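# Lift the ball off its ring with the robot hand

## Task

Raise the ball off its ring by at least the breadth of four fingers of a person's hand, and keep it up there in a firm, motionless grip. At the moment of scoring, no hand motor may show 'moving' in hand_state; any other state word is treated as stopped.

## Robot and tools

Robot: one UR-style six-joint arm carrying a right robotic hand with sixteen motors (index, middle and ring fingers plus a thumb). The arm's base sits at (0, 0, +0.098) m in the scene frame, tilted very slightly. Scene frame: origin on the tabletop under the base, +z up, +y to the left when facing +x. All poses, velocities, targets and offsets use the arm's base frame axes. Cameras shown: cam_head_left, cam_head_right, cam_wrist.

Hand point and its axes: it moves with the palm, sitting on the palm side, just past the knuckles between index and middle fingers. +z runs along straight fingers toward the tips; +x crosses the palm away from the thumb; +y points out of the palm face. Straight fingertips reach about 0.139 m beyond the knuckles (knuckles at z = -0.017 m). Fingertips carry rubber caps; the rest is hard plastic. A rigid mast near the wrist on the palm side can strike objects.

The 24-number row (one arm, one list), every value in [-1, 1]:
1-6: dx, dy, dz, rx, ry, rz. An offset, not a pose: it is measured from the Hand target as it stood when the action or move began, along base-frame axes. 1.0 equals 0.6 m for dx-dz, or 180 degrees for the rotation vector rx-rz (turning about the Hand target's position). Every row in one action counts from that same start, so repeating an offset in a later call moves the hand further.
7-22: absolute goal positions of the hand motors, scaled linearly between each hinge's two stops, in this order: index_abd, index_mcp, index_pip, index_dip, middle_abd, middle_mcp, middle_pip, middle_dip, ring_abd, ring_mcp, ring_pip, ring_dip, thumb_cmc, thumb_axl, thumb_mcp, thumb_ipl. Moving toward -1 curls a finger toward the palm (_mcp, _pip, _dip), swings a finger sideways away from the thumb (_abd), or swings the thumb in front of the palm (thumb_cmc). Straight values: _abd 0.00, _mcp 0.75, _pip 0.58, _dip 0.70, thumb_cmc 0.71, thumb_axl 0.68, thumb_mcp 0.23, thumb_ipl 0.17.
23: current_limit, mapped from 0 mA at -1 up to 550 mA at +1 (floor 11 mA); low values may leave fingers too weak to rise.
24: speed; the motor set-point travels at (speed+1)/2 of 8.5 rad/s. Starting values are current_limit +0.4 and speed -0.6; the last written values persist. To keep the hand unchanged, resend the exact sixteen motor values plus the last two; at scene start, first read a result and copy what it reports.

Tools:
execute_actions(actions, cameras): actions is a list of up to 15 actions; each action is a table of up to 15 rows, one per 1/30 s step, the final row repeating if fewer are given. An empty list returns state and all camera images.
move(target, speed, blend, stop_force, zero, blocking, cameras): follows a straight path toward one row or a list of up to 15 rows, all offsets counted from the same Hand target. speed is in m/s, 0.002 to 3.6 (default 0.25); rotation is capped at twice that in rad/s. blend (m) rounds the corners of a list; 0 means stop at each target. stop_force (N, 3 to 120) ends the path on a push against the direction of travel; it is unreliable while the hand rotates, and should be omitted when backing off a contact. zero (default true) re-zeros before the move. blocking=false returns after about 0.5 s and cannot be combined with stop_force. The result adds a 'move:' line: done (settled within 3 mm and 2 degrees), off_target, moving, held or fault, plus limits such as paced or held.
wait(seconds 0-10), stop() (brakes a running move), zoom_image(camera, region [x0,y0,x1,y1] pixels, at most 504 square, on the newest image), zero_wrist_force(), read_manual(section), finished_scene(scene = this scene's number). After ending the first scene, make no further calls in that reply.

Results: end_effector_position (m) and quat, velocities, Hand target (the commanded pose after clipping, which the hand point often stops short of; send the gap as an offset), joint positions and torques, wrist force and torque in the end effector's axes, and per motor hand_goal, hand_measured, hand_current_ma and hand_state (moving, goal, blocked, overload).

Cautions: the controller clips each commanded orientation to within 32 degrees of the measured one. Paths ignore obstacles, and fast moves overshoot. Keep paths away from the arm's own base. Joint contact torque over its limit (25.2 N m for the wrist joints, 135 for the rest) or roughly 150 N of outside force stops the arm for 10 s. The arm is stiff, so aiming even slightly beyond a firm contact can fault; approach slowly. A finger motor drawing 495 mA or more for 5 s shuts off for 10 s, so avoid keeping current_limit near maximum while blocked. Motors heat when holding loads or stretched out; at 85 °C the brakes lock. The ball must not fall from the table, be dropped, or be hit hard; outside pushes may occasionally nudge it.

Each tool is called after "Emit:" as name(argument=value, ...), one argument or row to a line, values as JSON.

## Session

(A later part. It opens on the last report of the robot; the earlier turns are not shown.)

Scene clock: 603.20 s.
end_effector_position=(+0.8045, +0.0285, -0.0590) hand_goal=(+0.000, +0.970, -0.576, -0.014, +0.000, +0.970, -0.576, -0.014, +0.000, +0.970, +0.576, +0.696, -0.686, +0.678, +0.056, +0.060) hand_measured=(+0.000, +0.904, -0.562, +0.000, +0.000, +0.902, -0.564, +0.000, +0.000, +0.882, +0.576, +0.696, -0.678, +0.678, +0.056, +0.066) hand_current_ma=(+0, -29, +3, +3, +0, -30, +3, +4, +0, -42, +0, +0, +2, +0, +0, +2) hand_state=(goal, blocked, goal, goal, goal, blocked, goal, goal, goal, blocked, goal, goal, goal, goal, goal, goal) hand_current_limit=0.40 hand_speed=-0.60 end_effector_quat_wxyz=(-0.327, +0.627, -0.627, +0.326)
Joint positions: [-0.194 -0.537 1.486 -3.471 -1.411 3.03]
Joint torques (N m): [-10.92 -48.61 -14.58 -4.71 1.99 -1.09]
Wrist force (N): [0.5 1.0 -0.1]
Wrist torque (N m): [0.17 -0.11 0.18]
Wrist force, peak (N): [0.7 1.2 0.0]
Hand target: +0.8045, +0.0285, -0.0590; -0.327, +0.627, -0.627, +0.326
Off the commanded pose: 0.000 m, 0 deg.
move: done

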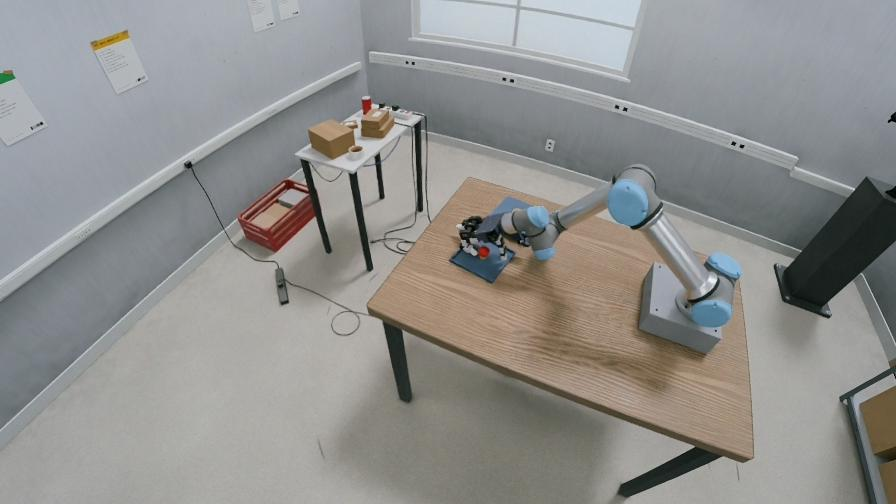

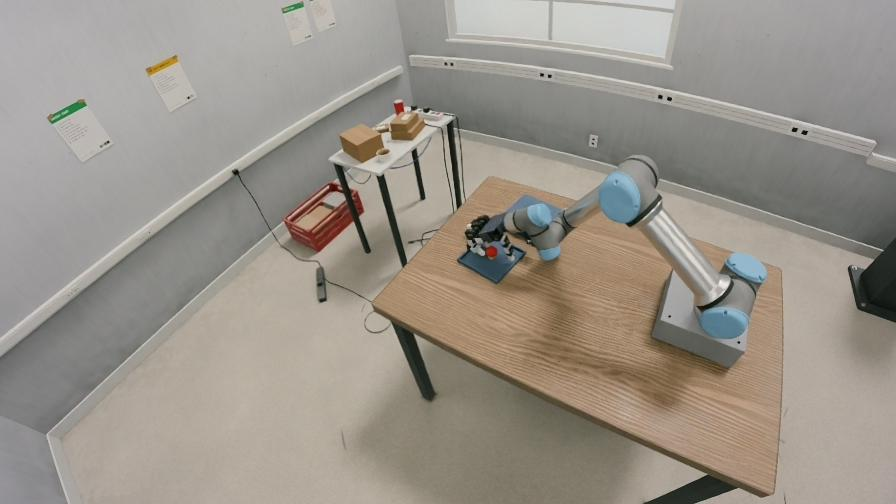

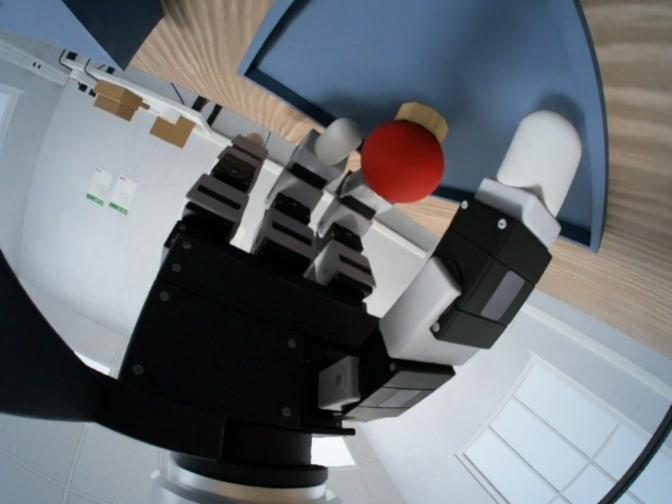

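Emit:
move(
  target=[0, 0, 0, 0, 0, 0, 0, 0.78, -0.577, -0.0145, 0, 0.78, -0.577, -0.0145, 0, 0.97, 0.576, 0.696, -0.686, 0.678, -0.11, -0.05, 0.4, -0.9],
  cameras=["all"],
  speed=0.08,
)

Emit:
zoom_image(
  camera="cam_wrist",
  region=[280, 0, 620, 250],
)

Emit:
zoom_image(
  camera="cam_head_left",
  region=[440, 180, 570, 300],
)

Scene clock: 620.90 s.
end_effector_position=(+0.8045, +0.0285, -0.0590) hand_goal=(+0.000, +0.780, -0.576, -0.014, +0.000, +0.780, -0.576, -0.014, +0.000, +0.970, +0.576, +0.696, -0.686, +0.678, -0.110, -0.050) hand_measured=(+0.000, +0.846, -0.562, -0.002, +0.000, +0.790, -0.564, -0.002, +0.000, +0.882, +0.576, +0.696, -0.678, +0.678, -0.102, -0.040) hand_current_ma=(+0, +29, +3, +3, +0, +2, +3, +3, +0, -42, +0, +0, +2, +0, +2, +3) hand_state=(goal, blocked, goal, goal, goal, goal, goal, goal, goal, blocked, goal, goal, goal, goal, goal, goal) hand_current_limit=0.40 hand_speed=-0.90 end_effector_quat_wxyz=(-0.327, +0.627, -0.627, +0.326)
Joint positions: [-0.194 -0.537 1.486 -3.471 -1.411 3.03]
Joint torques (N m): [-11.09 -48.45 -23.35 -3.9 1.27 -1.18]
Wrist force (N): [0.3 -0.4 0.7]
Wrist torque (N m): [0.18 -0.12 0.19]
Wrist force, peak (N): [0.6 -0.6 1.2]
Hand target: +0.8045, +0.0285, -0.0590; -0.327, +0.627, -0.627, +0.326
Off the commanded pose: 0.000 m, 0 deg.
move: done

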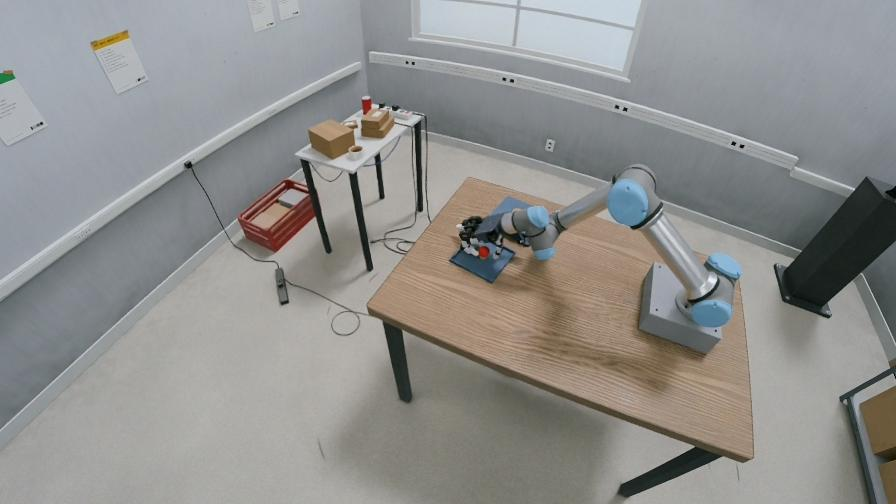

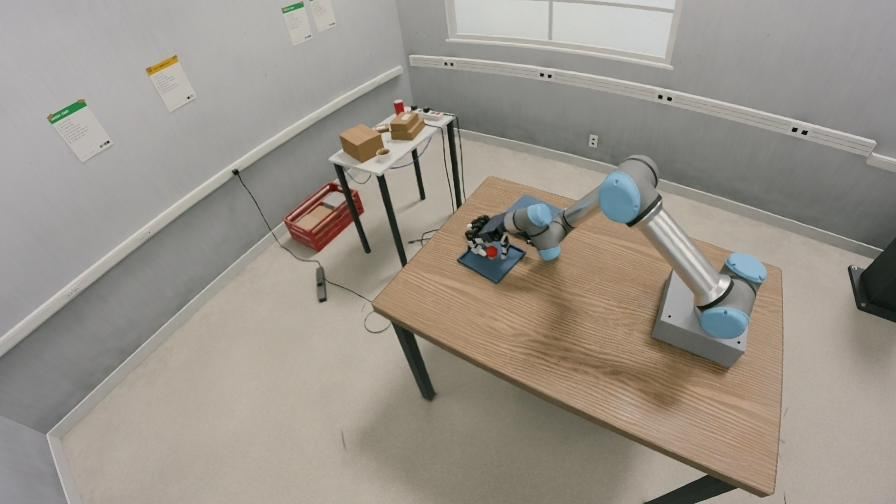

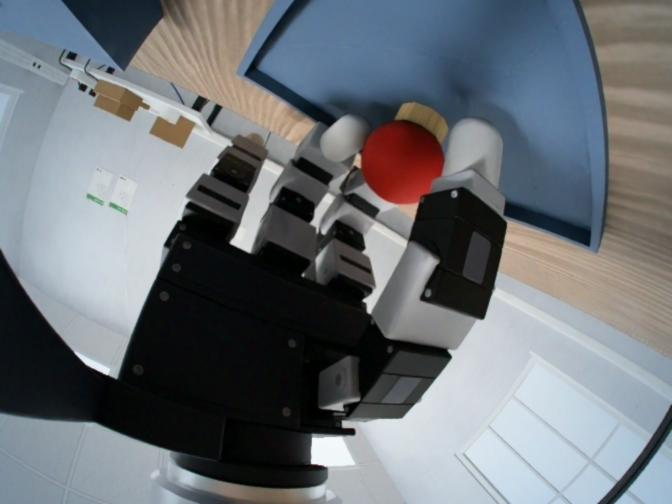

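Scaled by 1.482 from the camera's 672x504 image, which has a finer 960x720 frame.

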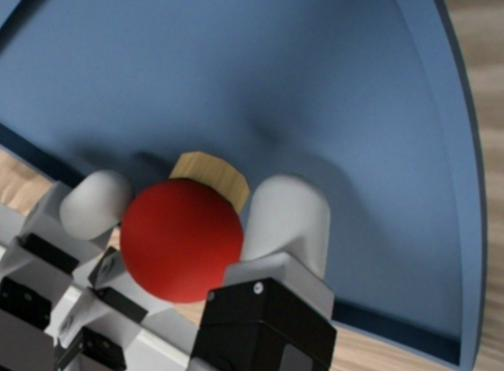

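Scaled by 3.877 from the camera's 896x504 image, which has a finer 1280x720 frame.

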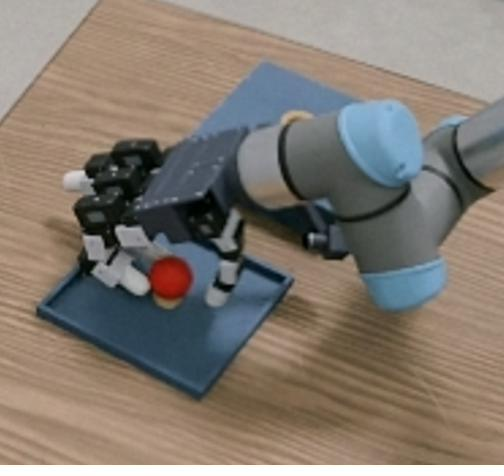

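Emit:
move(
  target=[0, 0, 0, 0, 0, 0, 0, 0.411, -0.854, -0.116, 0, 0.411, -0.854, -0.116, 0, 0.97, 0.576, 0.696, -0.686, 0.678, -0.843, -0.449, 0.4, -0.9],
  cameras=["all"],
  speed=0.08,
)

Emit:
zoom_image(
  camera="cam_wrist",
  region=[280, 0, 620, 250],
)

Emit:
zoom_image(
  camera="cam_head_left",
  region=[440, 180, 570, 300],
)

Scene clock: 632.83 s.
end_effector_position=(+0.8045, +0.0285, -0.0591) hand_goal=(+0.000, +0.412, -0.854, -0.116, +0.000, +0.412, -0.854, -0.116, +0.000, +0.970, +0.576, +0.696, -0.686, +0.678, -0.842, -0.448) hand_measured=(-0.036, +0.716, -0.752, -0.152, +0.014, +0.454, -0.872, -0.150, +0.000, +0.882, +0.576, +0.696, -0.688, +0.680, -0.098, -0.100) hand_current_ma=(-6, +227, +48, -12, +2, +15, -4, -11, +0, -42, +0, +0, +0, +0, +385, +375) hand_state=(blocked, blocked, blocked, blocked, goal, blocked, goal, blocked, goal, blocked, goal, goal, goal, goal, blocked, blocked) hand_current_limit=0.40 hand_speed=-0.90 end_effector_quat_wxyz=(-0.327, +0.627, -0.627, +0.326)
Joint positions: [-0.194 -0.537 1.486 -3.471 -1.411 3.03]
Joint torques (N m): [-7.31 -52.93 -23.14 -2.15 -0.73 -0.9]
Wrist force (N): [0.4 1.5 0.4]
Wrist torque (N m): [0.19 -0.11 0.17]
Wrist force, peak (N): [-0.1 1.8 0.6]
Hand target: +0.8045, +0.0285, -0.0590; -0.327, +0.627, -0.627, +0.326
Off the commanded pose: 0.000 m, 0 deg.
move: done

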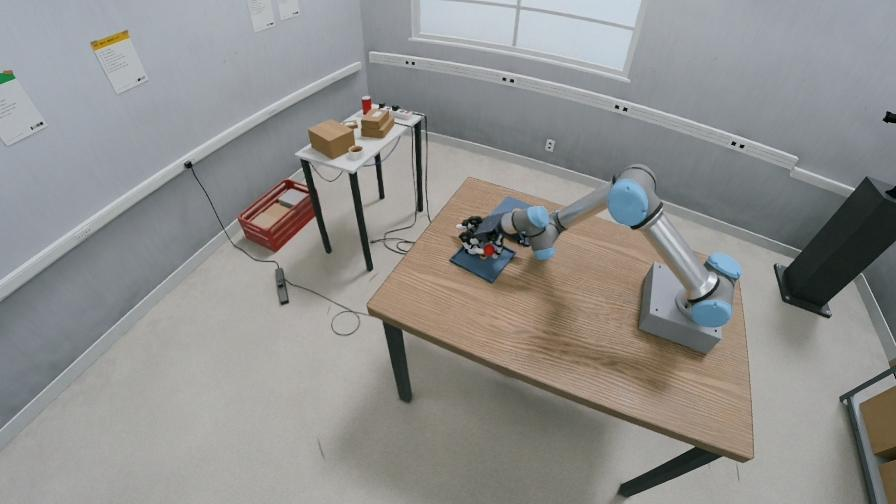

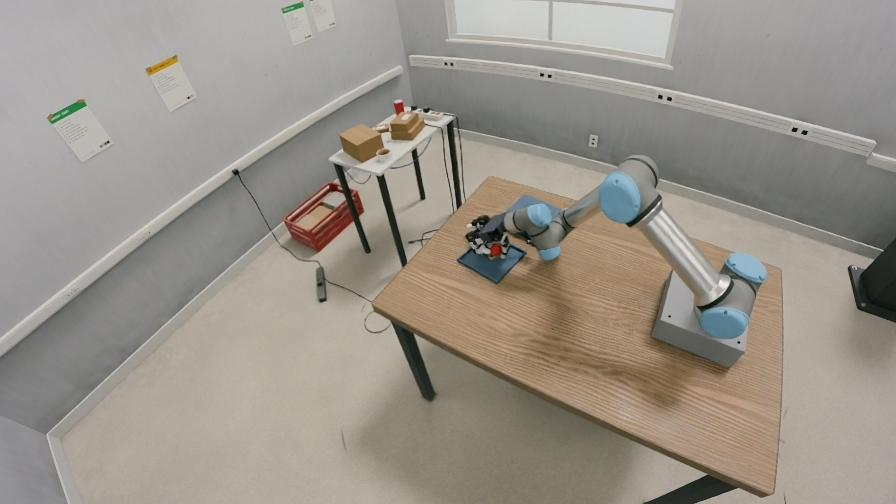

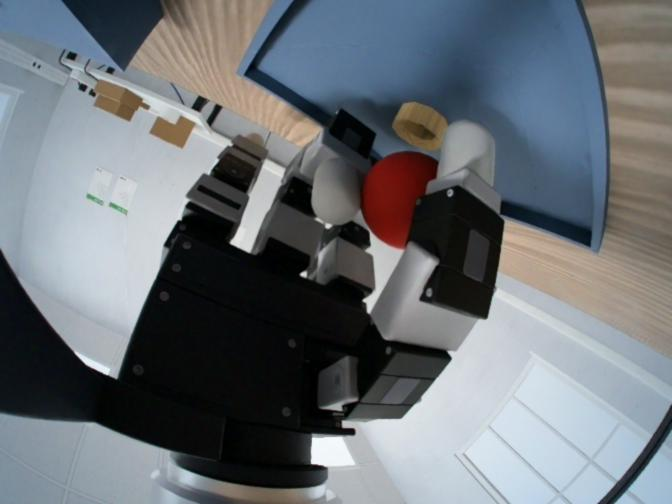

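Scaled by 1.482 from the camera's 672x504 image, which has a finer 960x720 frame.

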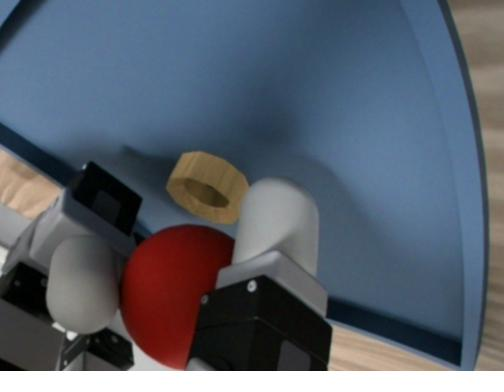

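Scaled by 3.877 from the camera's 896x504 image, which has a finer 1280x720 frame.

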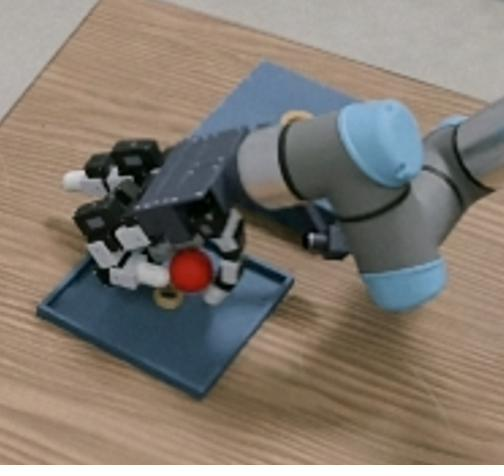

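Emit:
move(
  target=[0, 0, 0, 0, 0, 0, 0, 0.411, -0.854, -0.116, 0, 0.1, -0.854, -0.116, 0, 0.97, 0.576, 0.696, -0.686, 0.678, -0.843, -0.449, 0.4, -0.9],
  cameras=["all"],
  speed=0.08,
)

Emit:
zoom_image(
  camera="cam_wrist",
  region=[280, 50, 520, 250],
)

Emit:
zoom_image(
  camera="cam_head_left",
  region=[450, 210, 530, 280],
)

Emit:
zoom_image(
  camera="cam_head_right",
  region=[450, 210, 530, 280],
)

Scene clock: 694.93 s.
end_effector_position=(+0.8045, +0.0285, -0.0590) hand_goal=(+0.000, +0.412, -0.854, -0.116, +0.000, +0.100, -0.854, -0.116, +0.000, +0.970, +0.576, +0.696, -0.686, +0.678, -0.842, -0.448) hand_measured=(-0.036, +0.716, -0.752, -0.152, +0.014, +0.446, -0.872, -0.150, +0.000, +0.882, +0.576, +0.696, -0.688, +0.680, -0.098, -0.102) hand_current_ma=(-7, +227, +48, -12, +2, +124, -4, -11, +0, -42, +0, +0, +0, +0, +385, +375) hand_state=(blocked, blocked, blocked, blocked, goal, moving, goal, blocked, goal, blocked, goal, goal, goal, goal, blocked, blocked) hand_current_limit=0.40 hand_speed=-0.90 end_effector_quat_wxyz=(-0.327, +0.627, -0.627, +0.326)
Joint positions: [-0.194 -0.537 1.486 -3.471 -1.411 3.03]
Joint torques (N m): [-5.99 -61.67 -23.14 -4.29 -0.9 -0.92]
Wrist force (N): [0.3 1.3 0.2]
Wrist torque (N m): [0.19 -0.08 0.16]
Wrist force, peak (N): [0.5 1.7 0.6]
Hand target: +0.8045, +0.0285, -0.0590; -0.327, +0.627, -0.627, +0.326
Off the commanded pose: 0.000 m, 0 deg.
move: done

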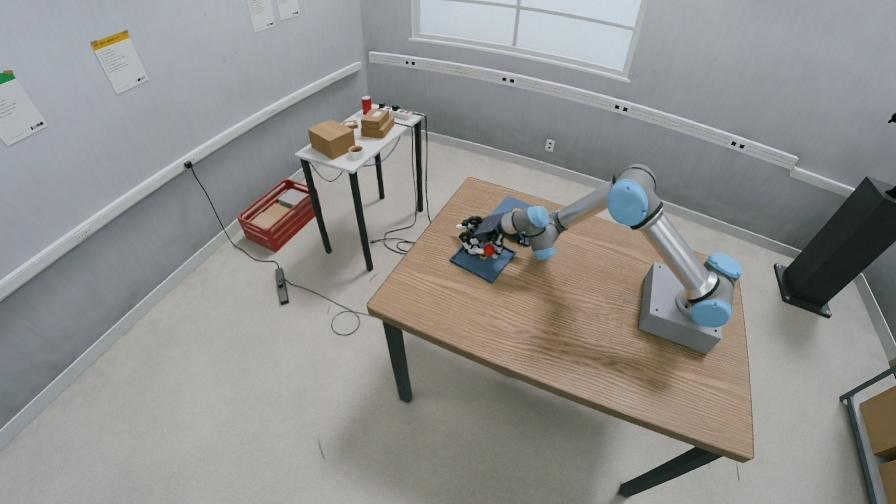

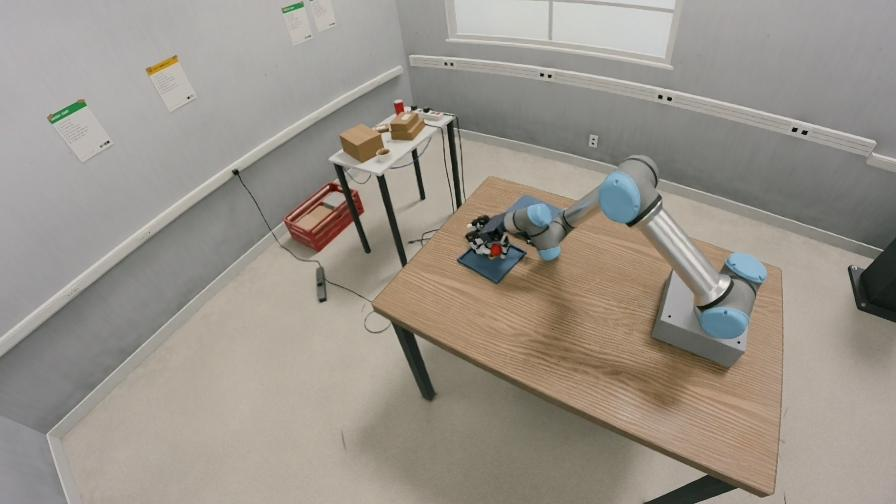

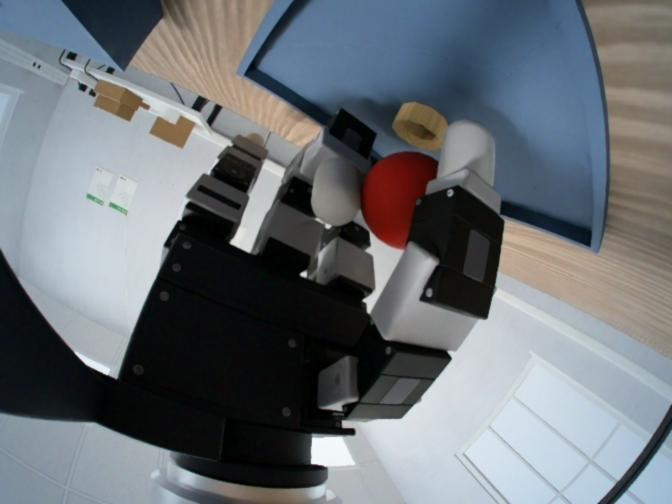

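Scaled by 2.100 from the camera's 672x504 image, which has a finer 960x720 frame.

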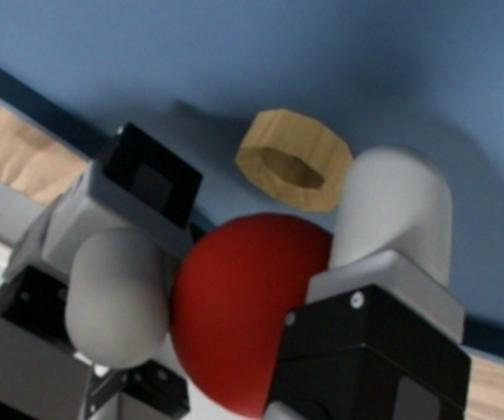

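Scaled by 6.300 from the camera's 896x504 image, which has a finer 1280x720 frame.

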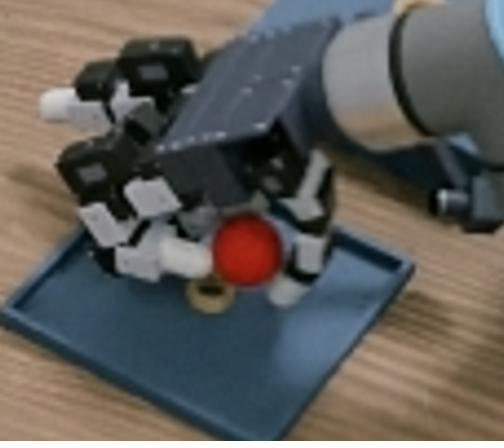

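Scaled by 6.300 from the camera's 896x504 image, which has a finer 1280x720 frame.

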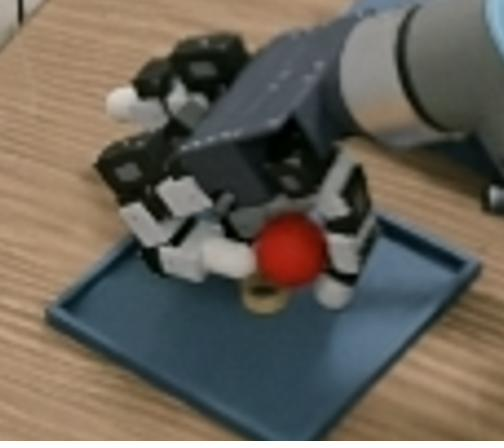

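Emit:
move(
  target=[0, 0, 0.1, 0, 0, 0, 0, 0.411, -0.854, -0.116, 0, 0.1, -0.854, -0.116, 0, 0.97, 0.576, 0.696, -0.686, 0.678, -0.843, -0.449, 0.4, -0.9],
  cameras=["all"],
  speed=0.1,
)

Emit:
zoom_image(
  camera="cam_wrist",
  region=[280, 50, 520, 250],
)

Emit:
zoom_image(
  camera="cam_head_left",
  region=[450, 190, 530, 260],
)

Scene clock: 703.00 s.
end_effector_position=(+0.8045, +0.0285, +0.0009) hand_goal=(+0.000, +0.412, -0.854, -0.116, +0.000, +0.100, -0.854, -0.116, +0.000, +0.970, +0.576, +0.696, -0.686, +0.678, -0.842, -0.448) hand_measured=(-0.140, +0.468, -0.998, -0.288, +0.034, +0.250, -0.884, -0.164, +0.000, +0.882, +0.576, +0.696, -0.668, +0.684, -0.082, -0.218) hand_current_ma=(-42, +23, -76, -97, +6, +87, -9, -18, +0, -42, +0, +0, +5, +2, +385, +214) hand_state=(blocked, blocked, blocked, blocked, blocked, blocked, blocked, blocked, goal, blocked, goal, goal, goal, goal, blocked, blocked) hand_current_limit=0.40 hand_speed=-0.90 end_effector_quat_wxyz=(-0.327, +0.627, -0.627, +0.326)
Joint positions: [-0.194 -0.648 1.511 -3.385 -1.411 3.03]
Joint torques (N m): [9.71 -60.4 -9.4 -0.95 0.77 -0.76]
Wrist force (N): [0.7 0.9 0.5]
Wrist torque (N m): [0.13 -0.15 0.18]
Wrist force, peak (N): [0.6 2.1 0.9]
Hand target: +0.8045, +0.0285, +0.0010; -0.327, +0.627, -0.627, +0.326
Off the commanded pose: 0.000 m, 0 deg.
move: done

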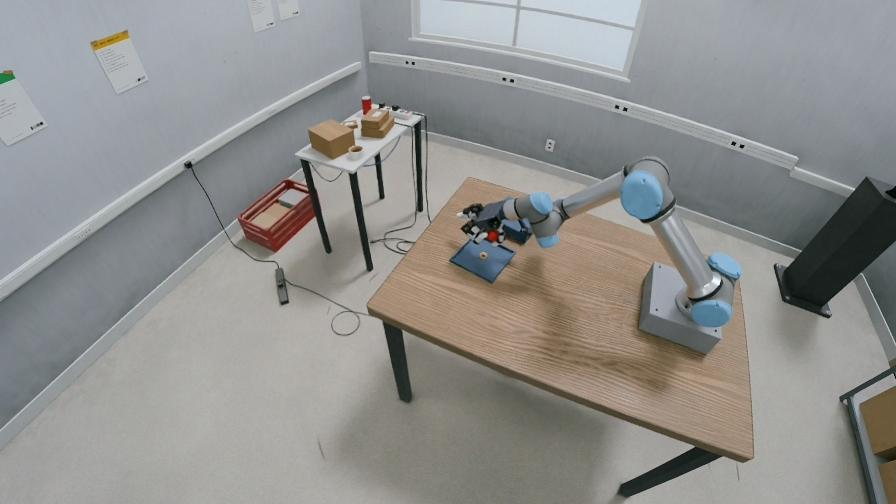

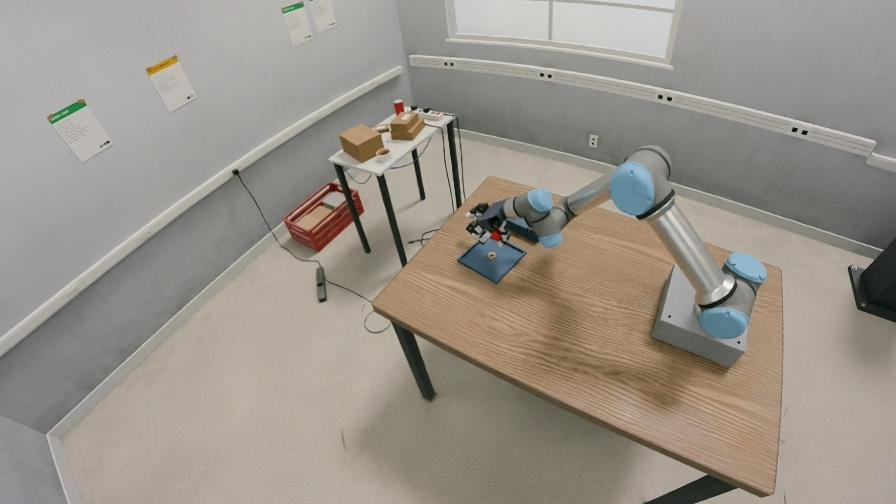

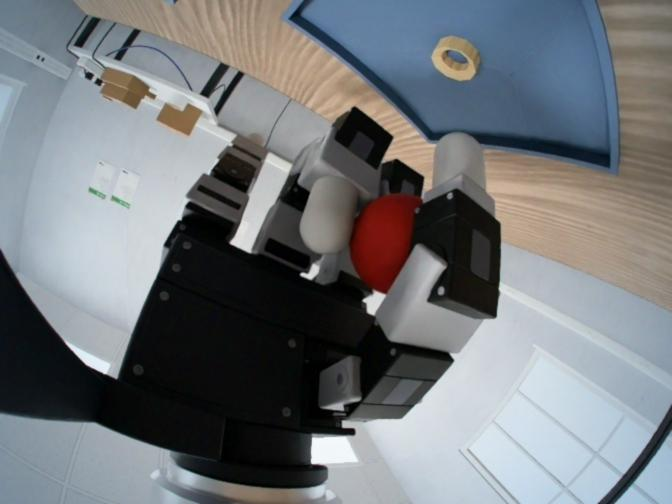

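Scaled by 2.100 from the camera's 672x504 image, which has a finer 960x720 frame.

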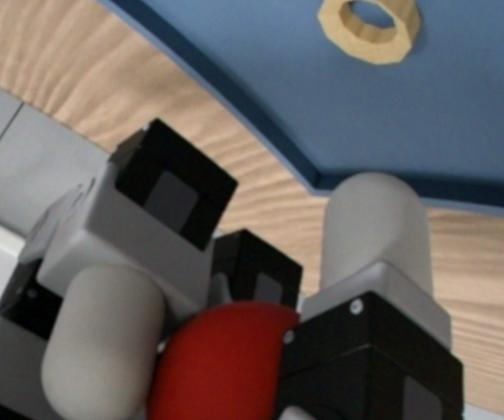

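Scaled by 6.300 from the camera's 896x504 image, which has a finer 1280x720 frame.

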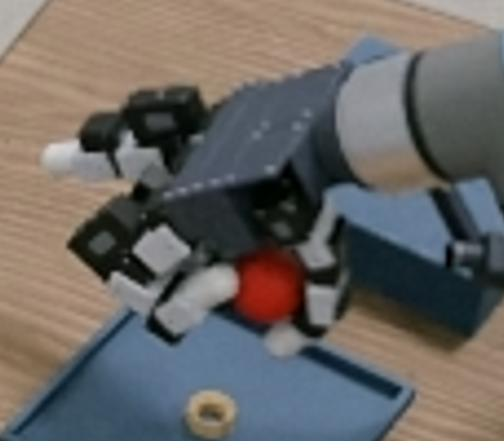

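Emit:
wait(
  seconds=3,
  cameras=["cam_wrist"],
)

Emit:
zoom_image(
  camera="cam_wrist",
  region=[280, 100, 520, 320],
)

Scene clock: 779.70 s.
end_effector_position=(+0.8045, +0.0285, +0.0010) hand_goal=(+0.000, +0.412, -0.854, -0.116, +0.000, +0.100, -0.854, -0.116, +0.000, +0.970, +0.576, +0.696, -0.686, +0.678, -0.842, -0.448) hand_measured=(-0.140, +0.468, -0.998, -0.288, +0.034, +0.250, -0.884, -0.164, +0.000, +0.882, +0.576, +0.696, -0.668, +0.684, -0.082, -0.218) hand_current_ma=(-42, +23, -76, -97, +6, +87, -9, -18, +0, -42, +0, +0, +5, +2, +385, +214) hand_state=(blocked, blocked, blocked, blocked, blocked, blocked, blocked, blocked, goal, blocked, goal, goal, goal, goal, blocked, blocked) hand_current_limit=0.40 hand_speed=-0.90 end_effector_quat_wxyz=(-0.327, +0.627, -0.627, +0.326)
Joint positions: [-0.194 -0.648 1.511 -3.385 -1.411 3.03]
Joint torques (N m): [-5.24 -61.77 -9.49 -0.78 2.05 -0.87]
Wrist force (N): [0.6 1.2 0.4]
Wrist torque (N m): [0.18 -0.13 0.17]
Wrist force, peak (N): [0.8 1.6 0.5]
Hand target: +0.8045, +0.0285, +0.0010; -0.327, +0.627, -0.627, +0.326
Off the commanded pose: 0.000 m, 0 deg.
wait: 3.00 s; at rest from the start
Images, in order (width x height): cam_wrist 672x504.

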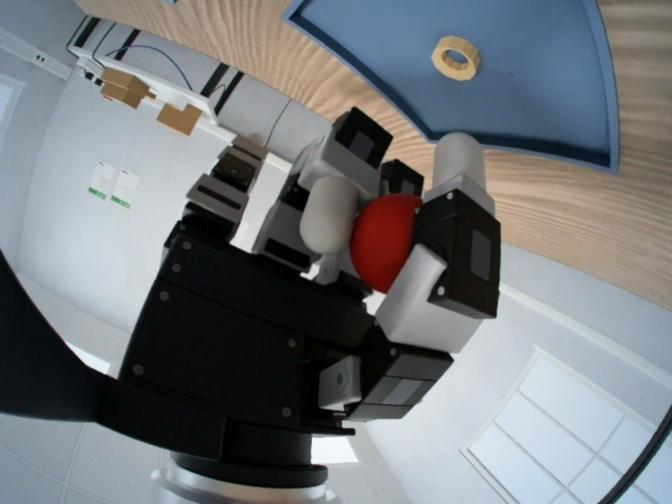

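Scaled by 2.100 from the camera's 672x504 image, which has a finer 960x720 frame.

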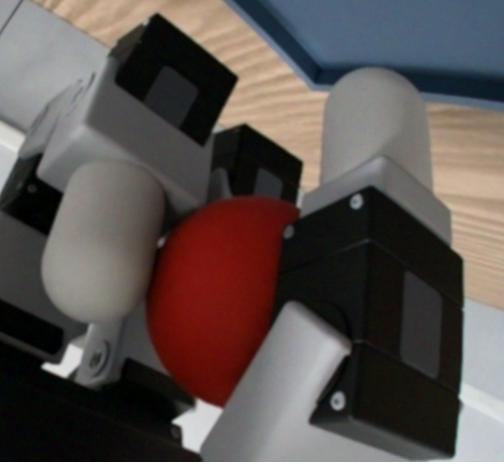

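Emit:
move(
  target=[0, 0, -0.1117, 0, 0, 0, 0, 0.411, -0.854, -0.116, 0, 0.1, -0.854, -0.116, 0, 0.97, 0.576, 0.696, -0.686, 0.678, -0.843, -0.449, 0.4, -0.9],
  cameras=[],
  speed=0.08,
)

Emit:
move(
  target=[0, 0, 0, 0, 0, 0, 0, 0.411, -0.854, -0.116, 0, 0.1, -0.854, -0.116, 0, 0.97, 0.576, 0.696, -0.686, 0.678, -0.22, -0.28, 0.4, -0.95],
  cameras=["cam_head_left", "cam_wrist"],
  speed=0.08,
)

Emit:
zoom_image(
  camera="cam_wrist",
  region=[280, 50, 520, 270],
)

Emit:
zoom_image(
  camera="cam_head_left",
  region=[450, 200, 530, 270],
)

Scene clock: 803.63 s.
end_effector_position=(+0.8045, +0.0285, -0.0660) hand_goal=(+0.000, +0.412, -0.854, -0.116, +0.000, +0.100, -0.854, -0.116, +0.000, +0.970, +0.576, +0.696, -0.686, +0.678, -0.842, -0.448) hand_measured=(-0.140, +0.468, -0.998, -0.288, +0.034, +0.250, -0.884, -0.164, +0.000, +0.882, +0.576, +0.696, -0.668, +0.684, -0.082, -0.218) hand_current_ma=(-42, +23, -76, -97, +6, +87, -9, -18, +0, -42, +0, +0, +5, +2, +385, +214) hand_state=(blocked, blocked, blocked, blocked, blocked, blocked, blocked, blocked, goal, blocked, goal, goal, goal, goal, blocked, blocked) hand_current_limit=0.40 hand_speed=-0.90 end_effector_quat_wxyz=(-0.327, +0.627, -0.627, +0.326)
Joint positions: [-0.194 -0.523 1.481 -3.48 -1.411 3.03]
Joint torques (N m): [-1.83 -48.75 -25.63 -4.85 1 0.62]
Wrist force (N): [0.8 1.3 0.2]
Wrist torque (N m): [0.21 -0.15 0.20]
Wrist force, peak (N): [0.7 2.0 0.5]
Hand target: +0.8045, +0.0285, -0.0661; -0.327, +0.627, -0.627, +0.326
Off the commanded pose: 0.000 m, 0 deg.
move: done
No camera images: "cameras" was empty.

Scene clock: 804.13 s.
end_effector_position=(+0.8045, +0.0285, -0.0661) hand_goal=(+0.000, +0.412, -0.854, -0.116, +0.000, +0.100, -0.854, -0.116, +0.000, +0.970, +0.576, +0.696, -0.686, +0.678, -0.220, -0.280) hand_measured=(-0.140, +0.468, -0.998, -0.288, +0.034, +0.250, -0.884, -0.164, +0.000, +0.882, +0.576, +0.696, -0.668, +0.684, -0.082, -0.218) hand_current_ma=(-42, +23, -76, -97, +6, +87, -9, -18, +0, -42, +0, +0, +5, +2, +296, +138) hand_state=(blocked, blocked, blocked, blocked, blocked, blocked, blocked, blocked, goal, blocked, goal, goal, goal, goal, moving, moving) hand_current_limit=0.40 hand_speed=-0.95 end_effector_quat_wxyz=(-0.327, +0.627, -0.627, +0.326)
Joint positions: [-0.194 -0.523 1.481 -3.48 -1.411 3.03]
Joint torques (N m): [7.44 -49.26 -26.38 -4.54 -0.72 1.4]
Wrist force (N): [0.7 1.4 0.3]
Wrist torque (N m): [0.21 -0.14 0.19]
Wrist force, peak (N): [0.6 1.8 0.1]
Hand target: +0.8045, +0.0285, -0.0661; -0.327, +0.627, -0.627, +0.326
Off the commanded pose: 0.000 m, 0 deg.
move: done
Images, in order (width x height): cam_head_left 896x504, cam_wrist 672x504.

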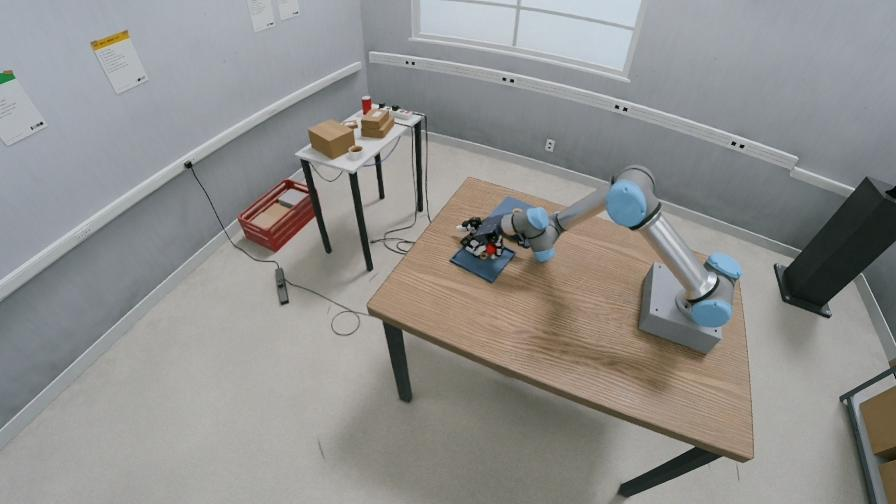

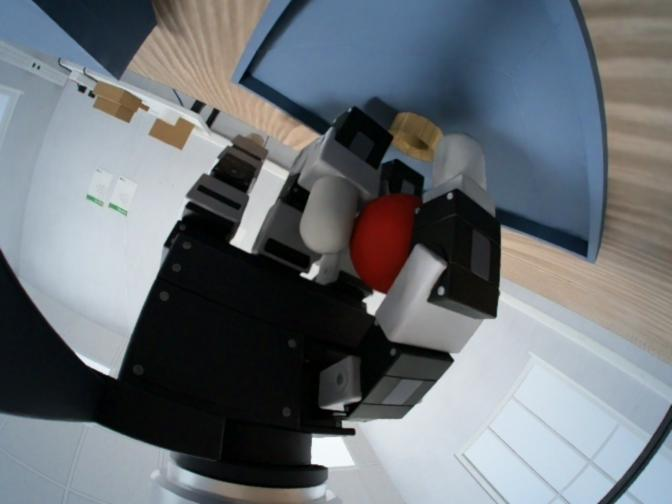

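Scaled by 2.100 from the camera's 672x504 image, which has a finer 960x720 frame.

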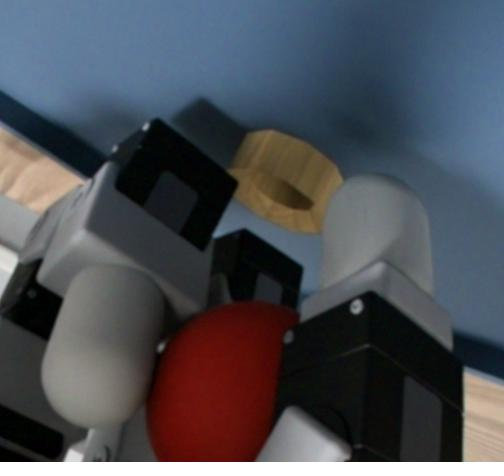

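Scaled by 6.300 from the camera's 896x504 image, which has a finer 1280x720 frame.

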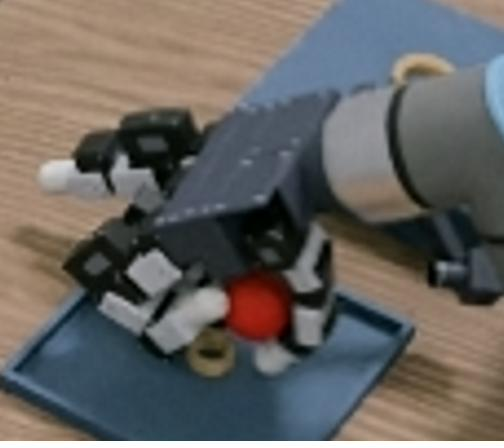

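Emit:
move(
  target=[0, 0, 0, 0, 0, 0, 0, 0.55, -0.75, -0.08, 0, 0.55, -0.75, -0.08, 0, 0.97, 0.576, 0.696, -0.686, 0.678, -0.22, -0.28, 0.4, -0.95],
  cameras=["cam_head_left", "cam_wrist"],
  speed=0.08,
)

Emit:
zoom_image(
  camera="cam_wrist",
  region=[280, 50, 520, 270],
)

Emit:
zoom_image(
  camera="cam_head_left",
  region=[450, 200, 530, 270],
)

Scene clock: 815.83 s.
end_effector_position=(+0.8045, +0.0285, -0.0661) hand_goal=(+0.000, +0.550, -0.750, -0.080, +0.000, +0.550, -0.750, -0.080, +0.000, +0.970, +0.576, +0.696, -0.686, +0.678, -0.220, -0.280) hand_measured=(-0.140, +0.540, -0.972, -0.282, +0.036, +0.240, -0.824, -0.162, +0.000, +0.882, +0.576, +0.696, -0.652, +0.690, -0.060, -0.218) hand_current_ma=(-42, -2, -136, -121, +7, -14, -31, -36, +0, -42, +0, +0, +11, +3, +125, +37) hand_state=(blocked, goal, blocked, blocked, blocked, moving, blocked, blocked, goal, blocked, goal, goal, blocked, goal, blocked, blocked) hand_current_limit=0.40 hand_speed=-0.95 end_effector_quat_wxyz=(-0.327, +0.627, -0.627, +0.326)
Joint positions: [-0.194 -0.523 1.481 -3.48 -1.411 3.03]
Joint torques (N m): [10.5 -48.85 -24.95 -4.4 -1.02 1.26]
Wrist force (N): [0.2 1.1 -0.4]
Wrist torque (N m): [0.25 -0.07 0.15]
Wrist force, peak (N): [0.8 1.7 0.4]
Hand target: +0.8045, +0.0285, -0.0661; -0.327, +0.627, -0.627, +0.326
Off the commanded pose: 0.000 m, 0 deg.
move: done
Images, in order (width x height): cam_head_left 896x504, cam_wrist 672x504.

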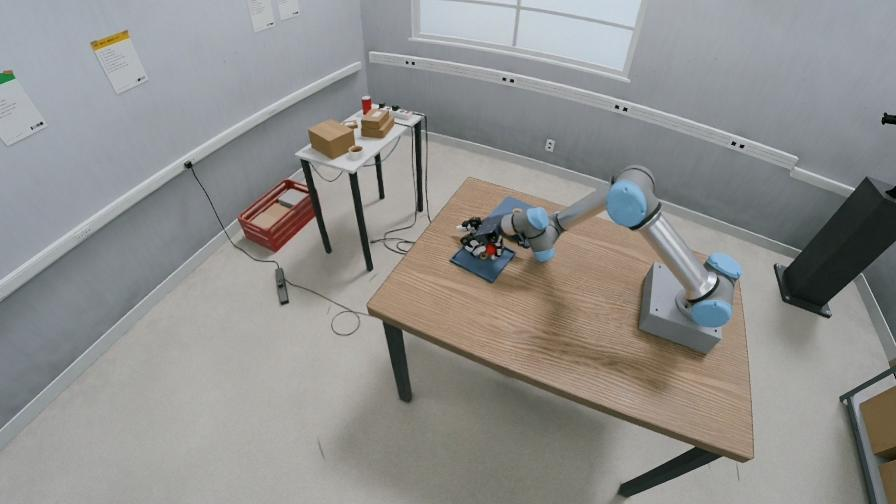

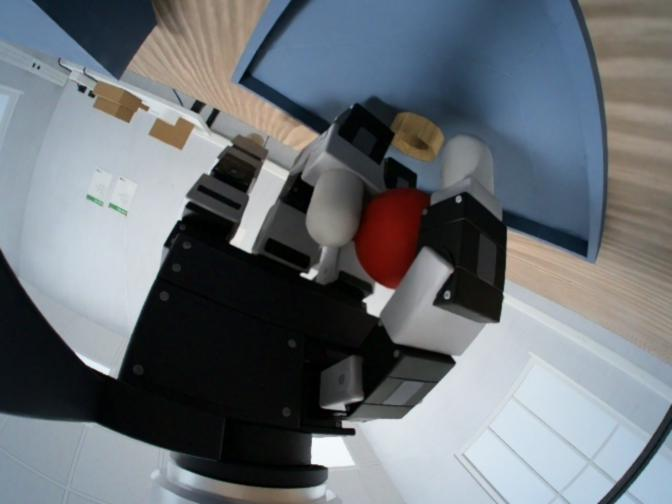

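Scaled by 2.100 from the camera's 672x504 image, which has a finer 960x720 frame.

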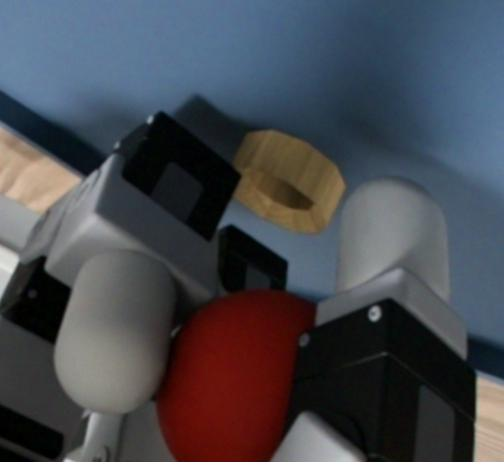

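Scaled by 6.300 from the camera's 896x504 image, which has a finer 1280x720 frame.

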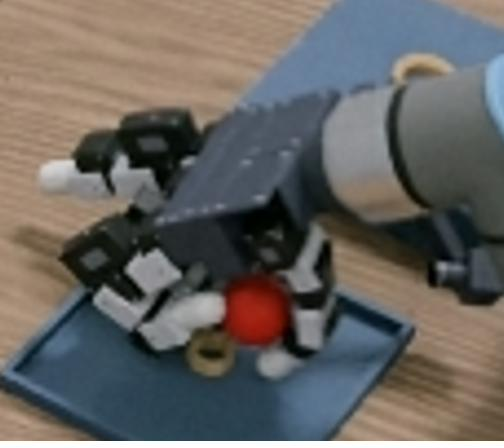

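Emit:
move(
  target=[0, 0, 0, 0, 0, 0, 0, 0.70, -0.75, -0.15, 0, 0.70, -0.75, -0.15, 0, 0.97, 0.576, 0.696, -0.686, 0.678, -0.15, -0.20, 0.4, -0.95],
  cameras=["cam_head_left", "cam_wrist"],
  speed=0.08,
)

Emit:
zoom_image(
  camera="cam_wrist",
  region=[280, 50, 520, 270],
)

Emit:
zoom_image(
  camera="cam_head_left",
  region=[450, 200, 530, 270],
)

Scene clock: 824.70 s.
end_effector_position=(+0.8045, +0.0285, -0.0661) hand_goal=(+0.000, +0.700, -0.750, -0.150, +0.000, +0.700, -0.750, -0.150, +0.000, +0.970, +0.576, +0.696, -0.686, +0.678, -0.150, -0.200) hand_measured=(-0.070, +0.710, -0.748, -0.182, +0.050, +0.662, -0.750, -0.150, +0.000, +0.882, +0.576, +0.696, -0.698, +0.674, -0.058, -0.164) hand_current_ma=(-16, +2, +0, -10, +10, -14, +0, +0, +0, -42, +0, +0, -2, -1, +60, +17) hand_state=(blocked, goal, goal, blocked, blocked, blocked, goal, goal, goal, blocked, goal, goal, goal, goal, blocked, blocked) hand_current_limit=0.40 hand_speed=-0.95 end_effector_quat_wxyz=(-0.327, +0.627, -0.627, +0.326)
Joint positions: [-0.194 -0.523 1.481 -3.48 -1.411 3.03]
Joint torques (N m): [10.43 -51.55 -17.34 -1.17 -0.79 1.08]
Wrist force (N): [0.6 1.6 0.4]
Wrist torque (N m): [0.19 -0.14 0.19]
Wrist force, peak (N): [1.0 -0.9 -3.1]
Hand target: +0.8045, +0.0285, -0.0661; -0.327, +0.627, -0.627, +0.326
Off the commanded pose: 0.000 m, 0 deg.
move: done
Images, in order (width x height): cam_head_left 896x504, cam_wrist 672x504.

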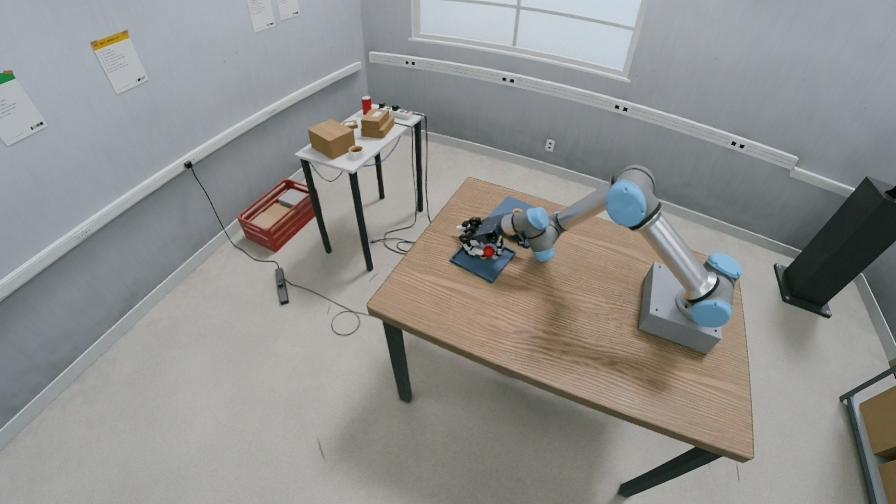

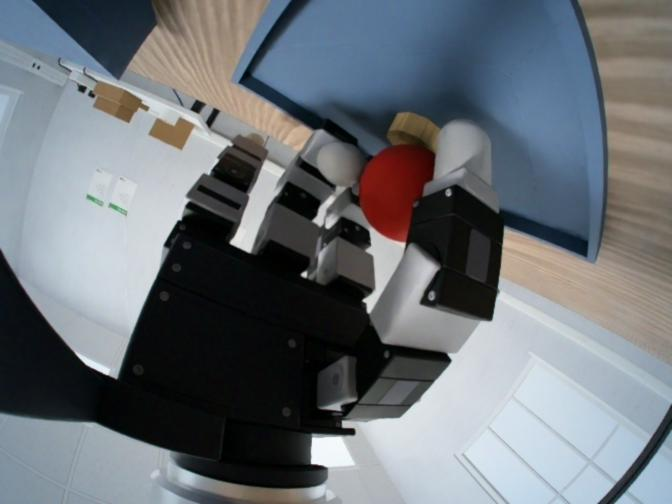

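Scaled by 2.100 from the camera's 672x504 image, which has a finer 960x720 frame.

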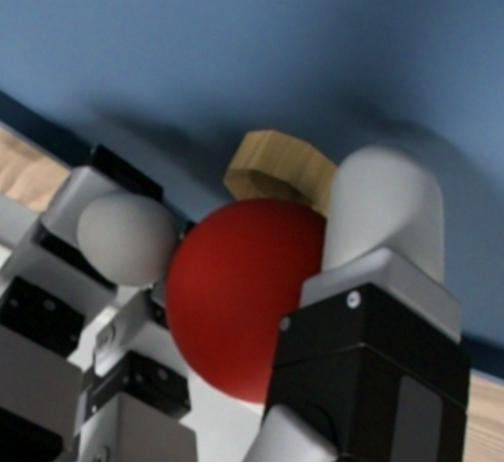

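Scaled by 6.300 from the camera's 896x504 image, which has a finer 1280x720 frame.

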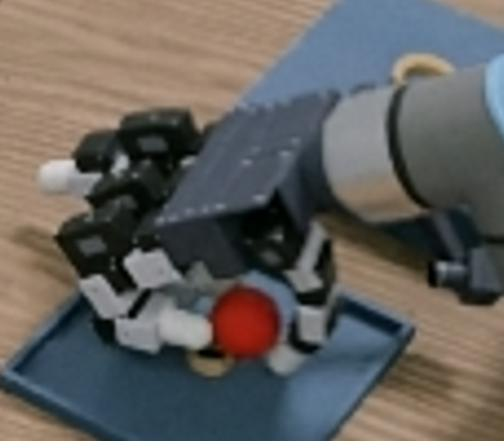

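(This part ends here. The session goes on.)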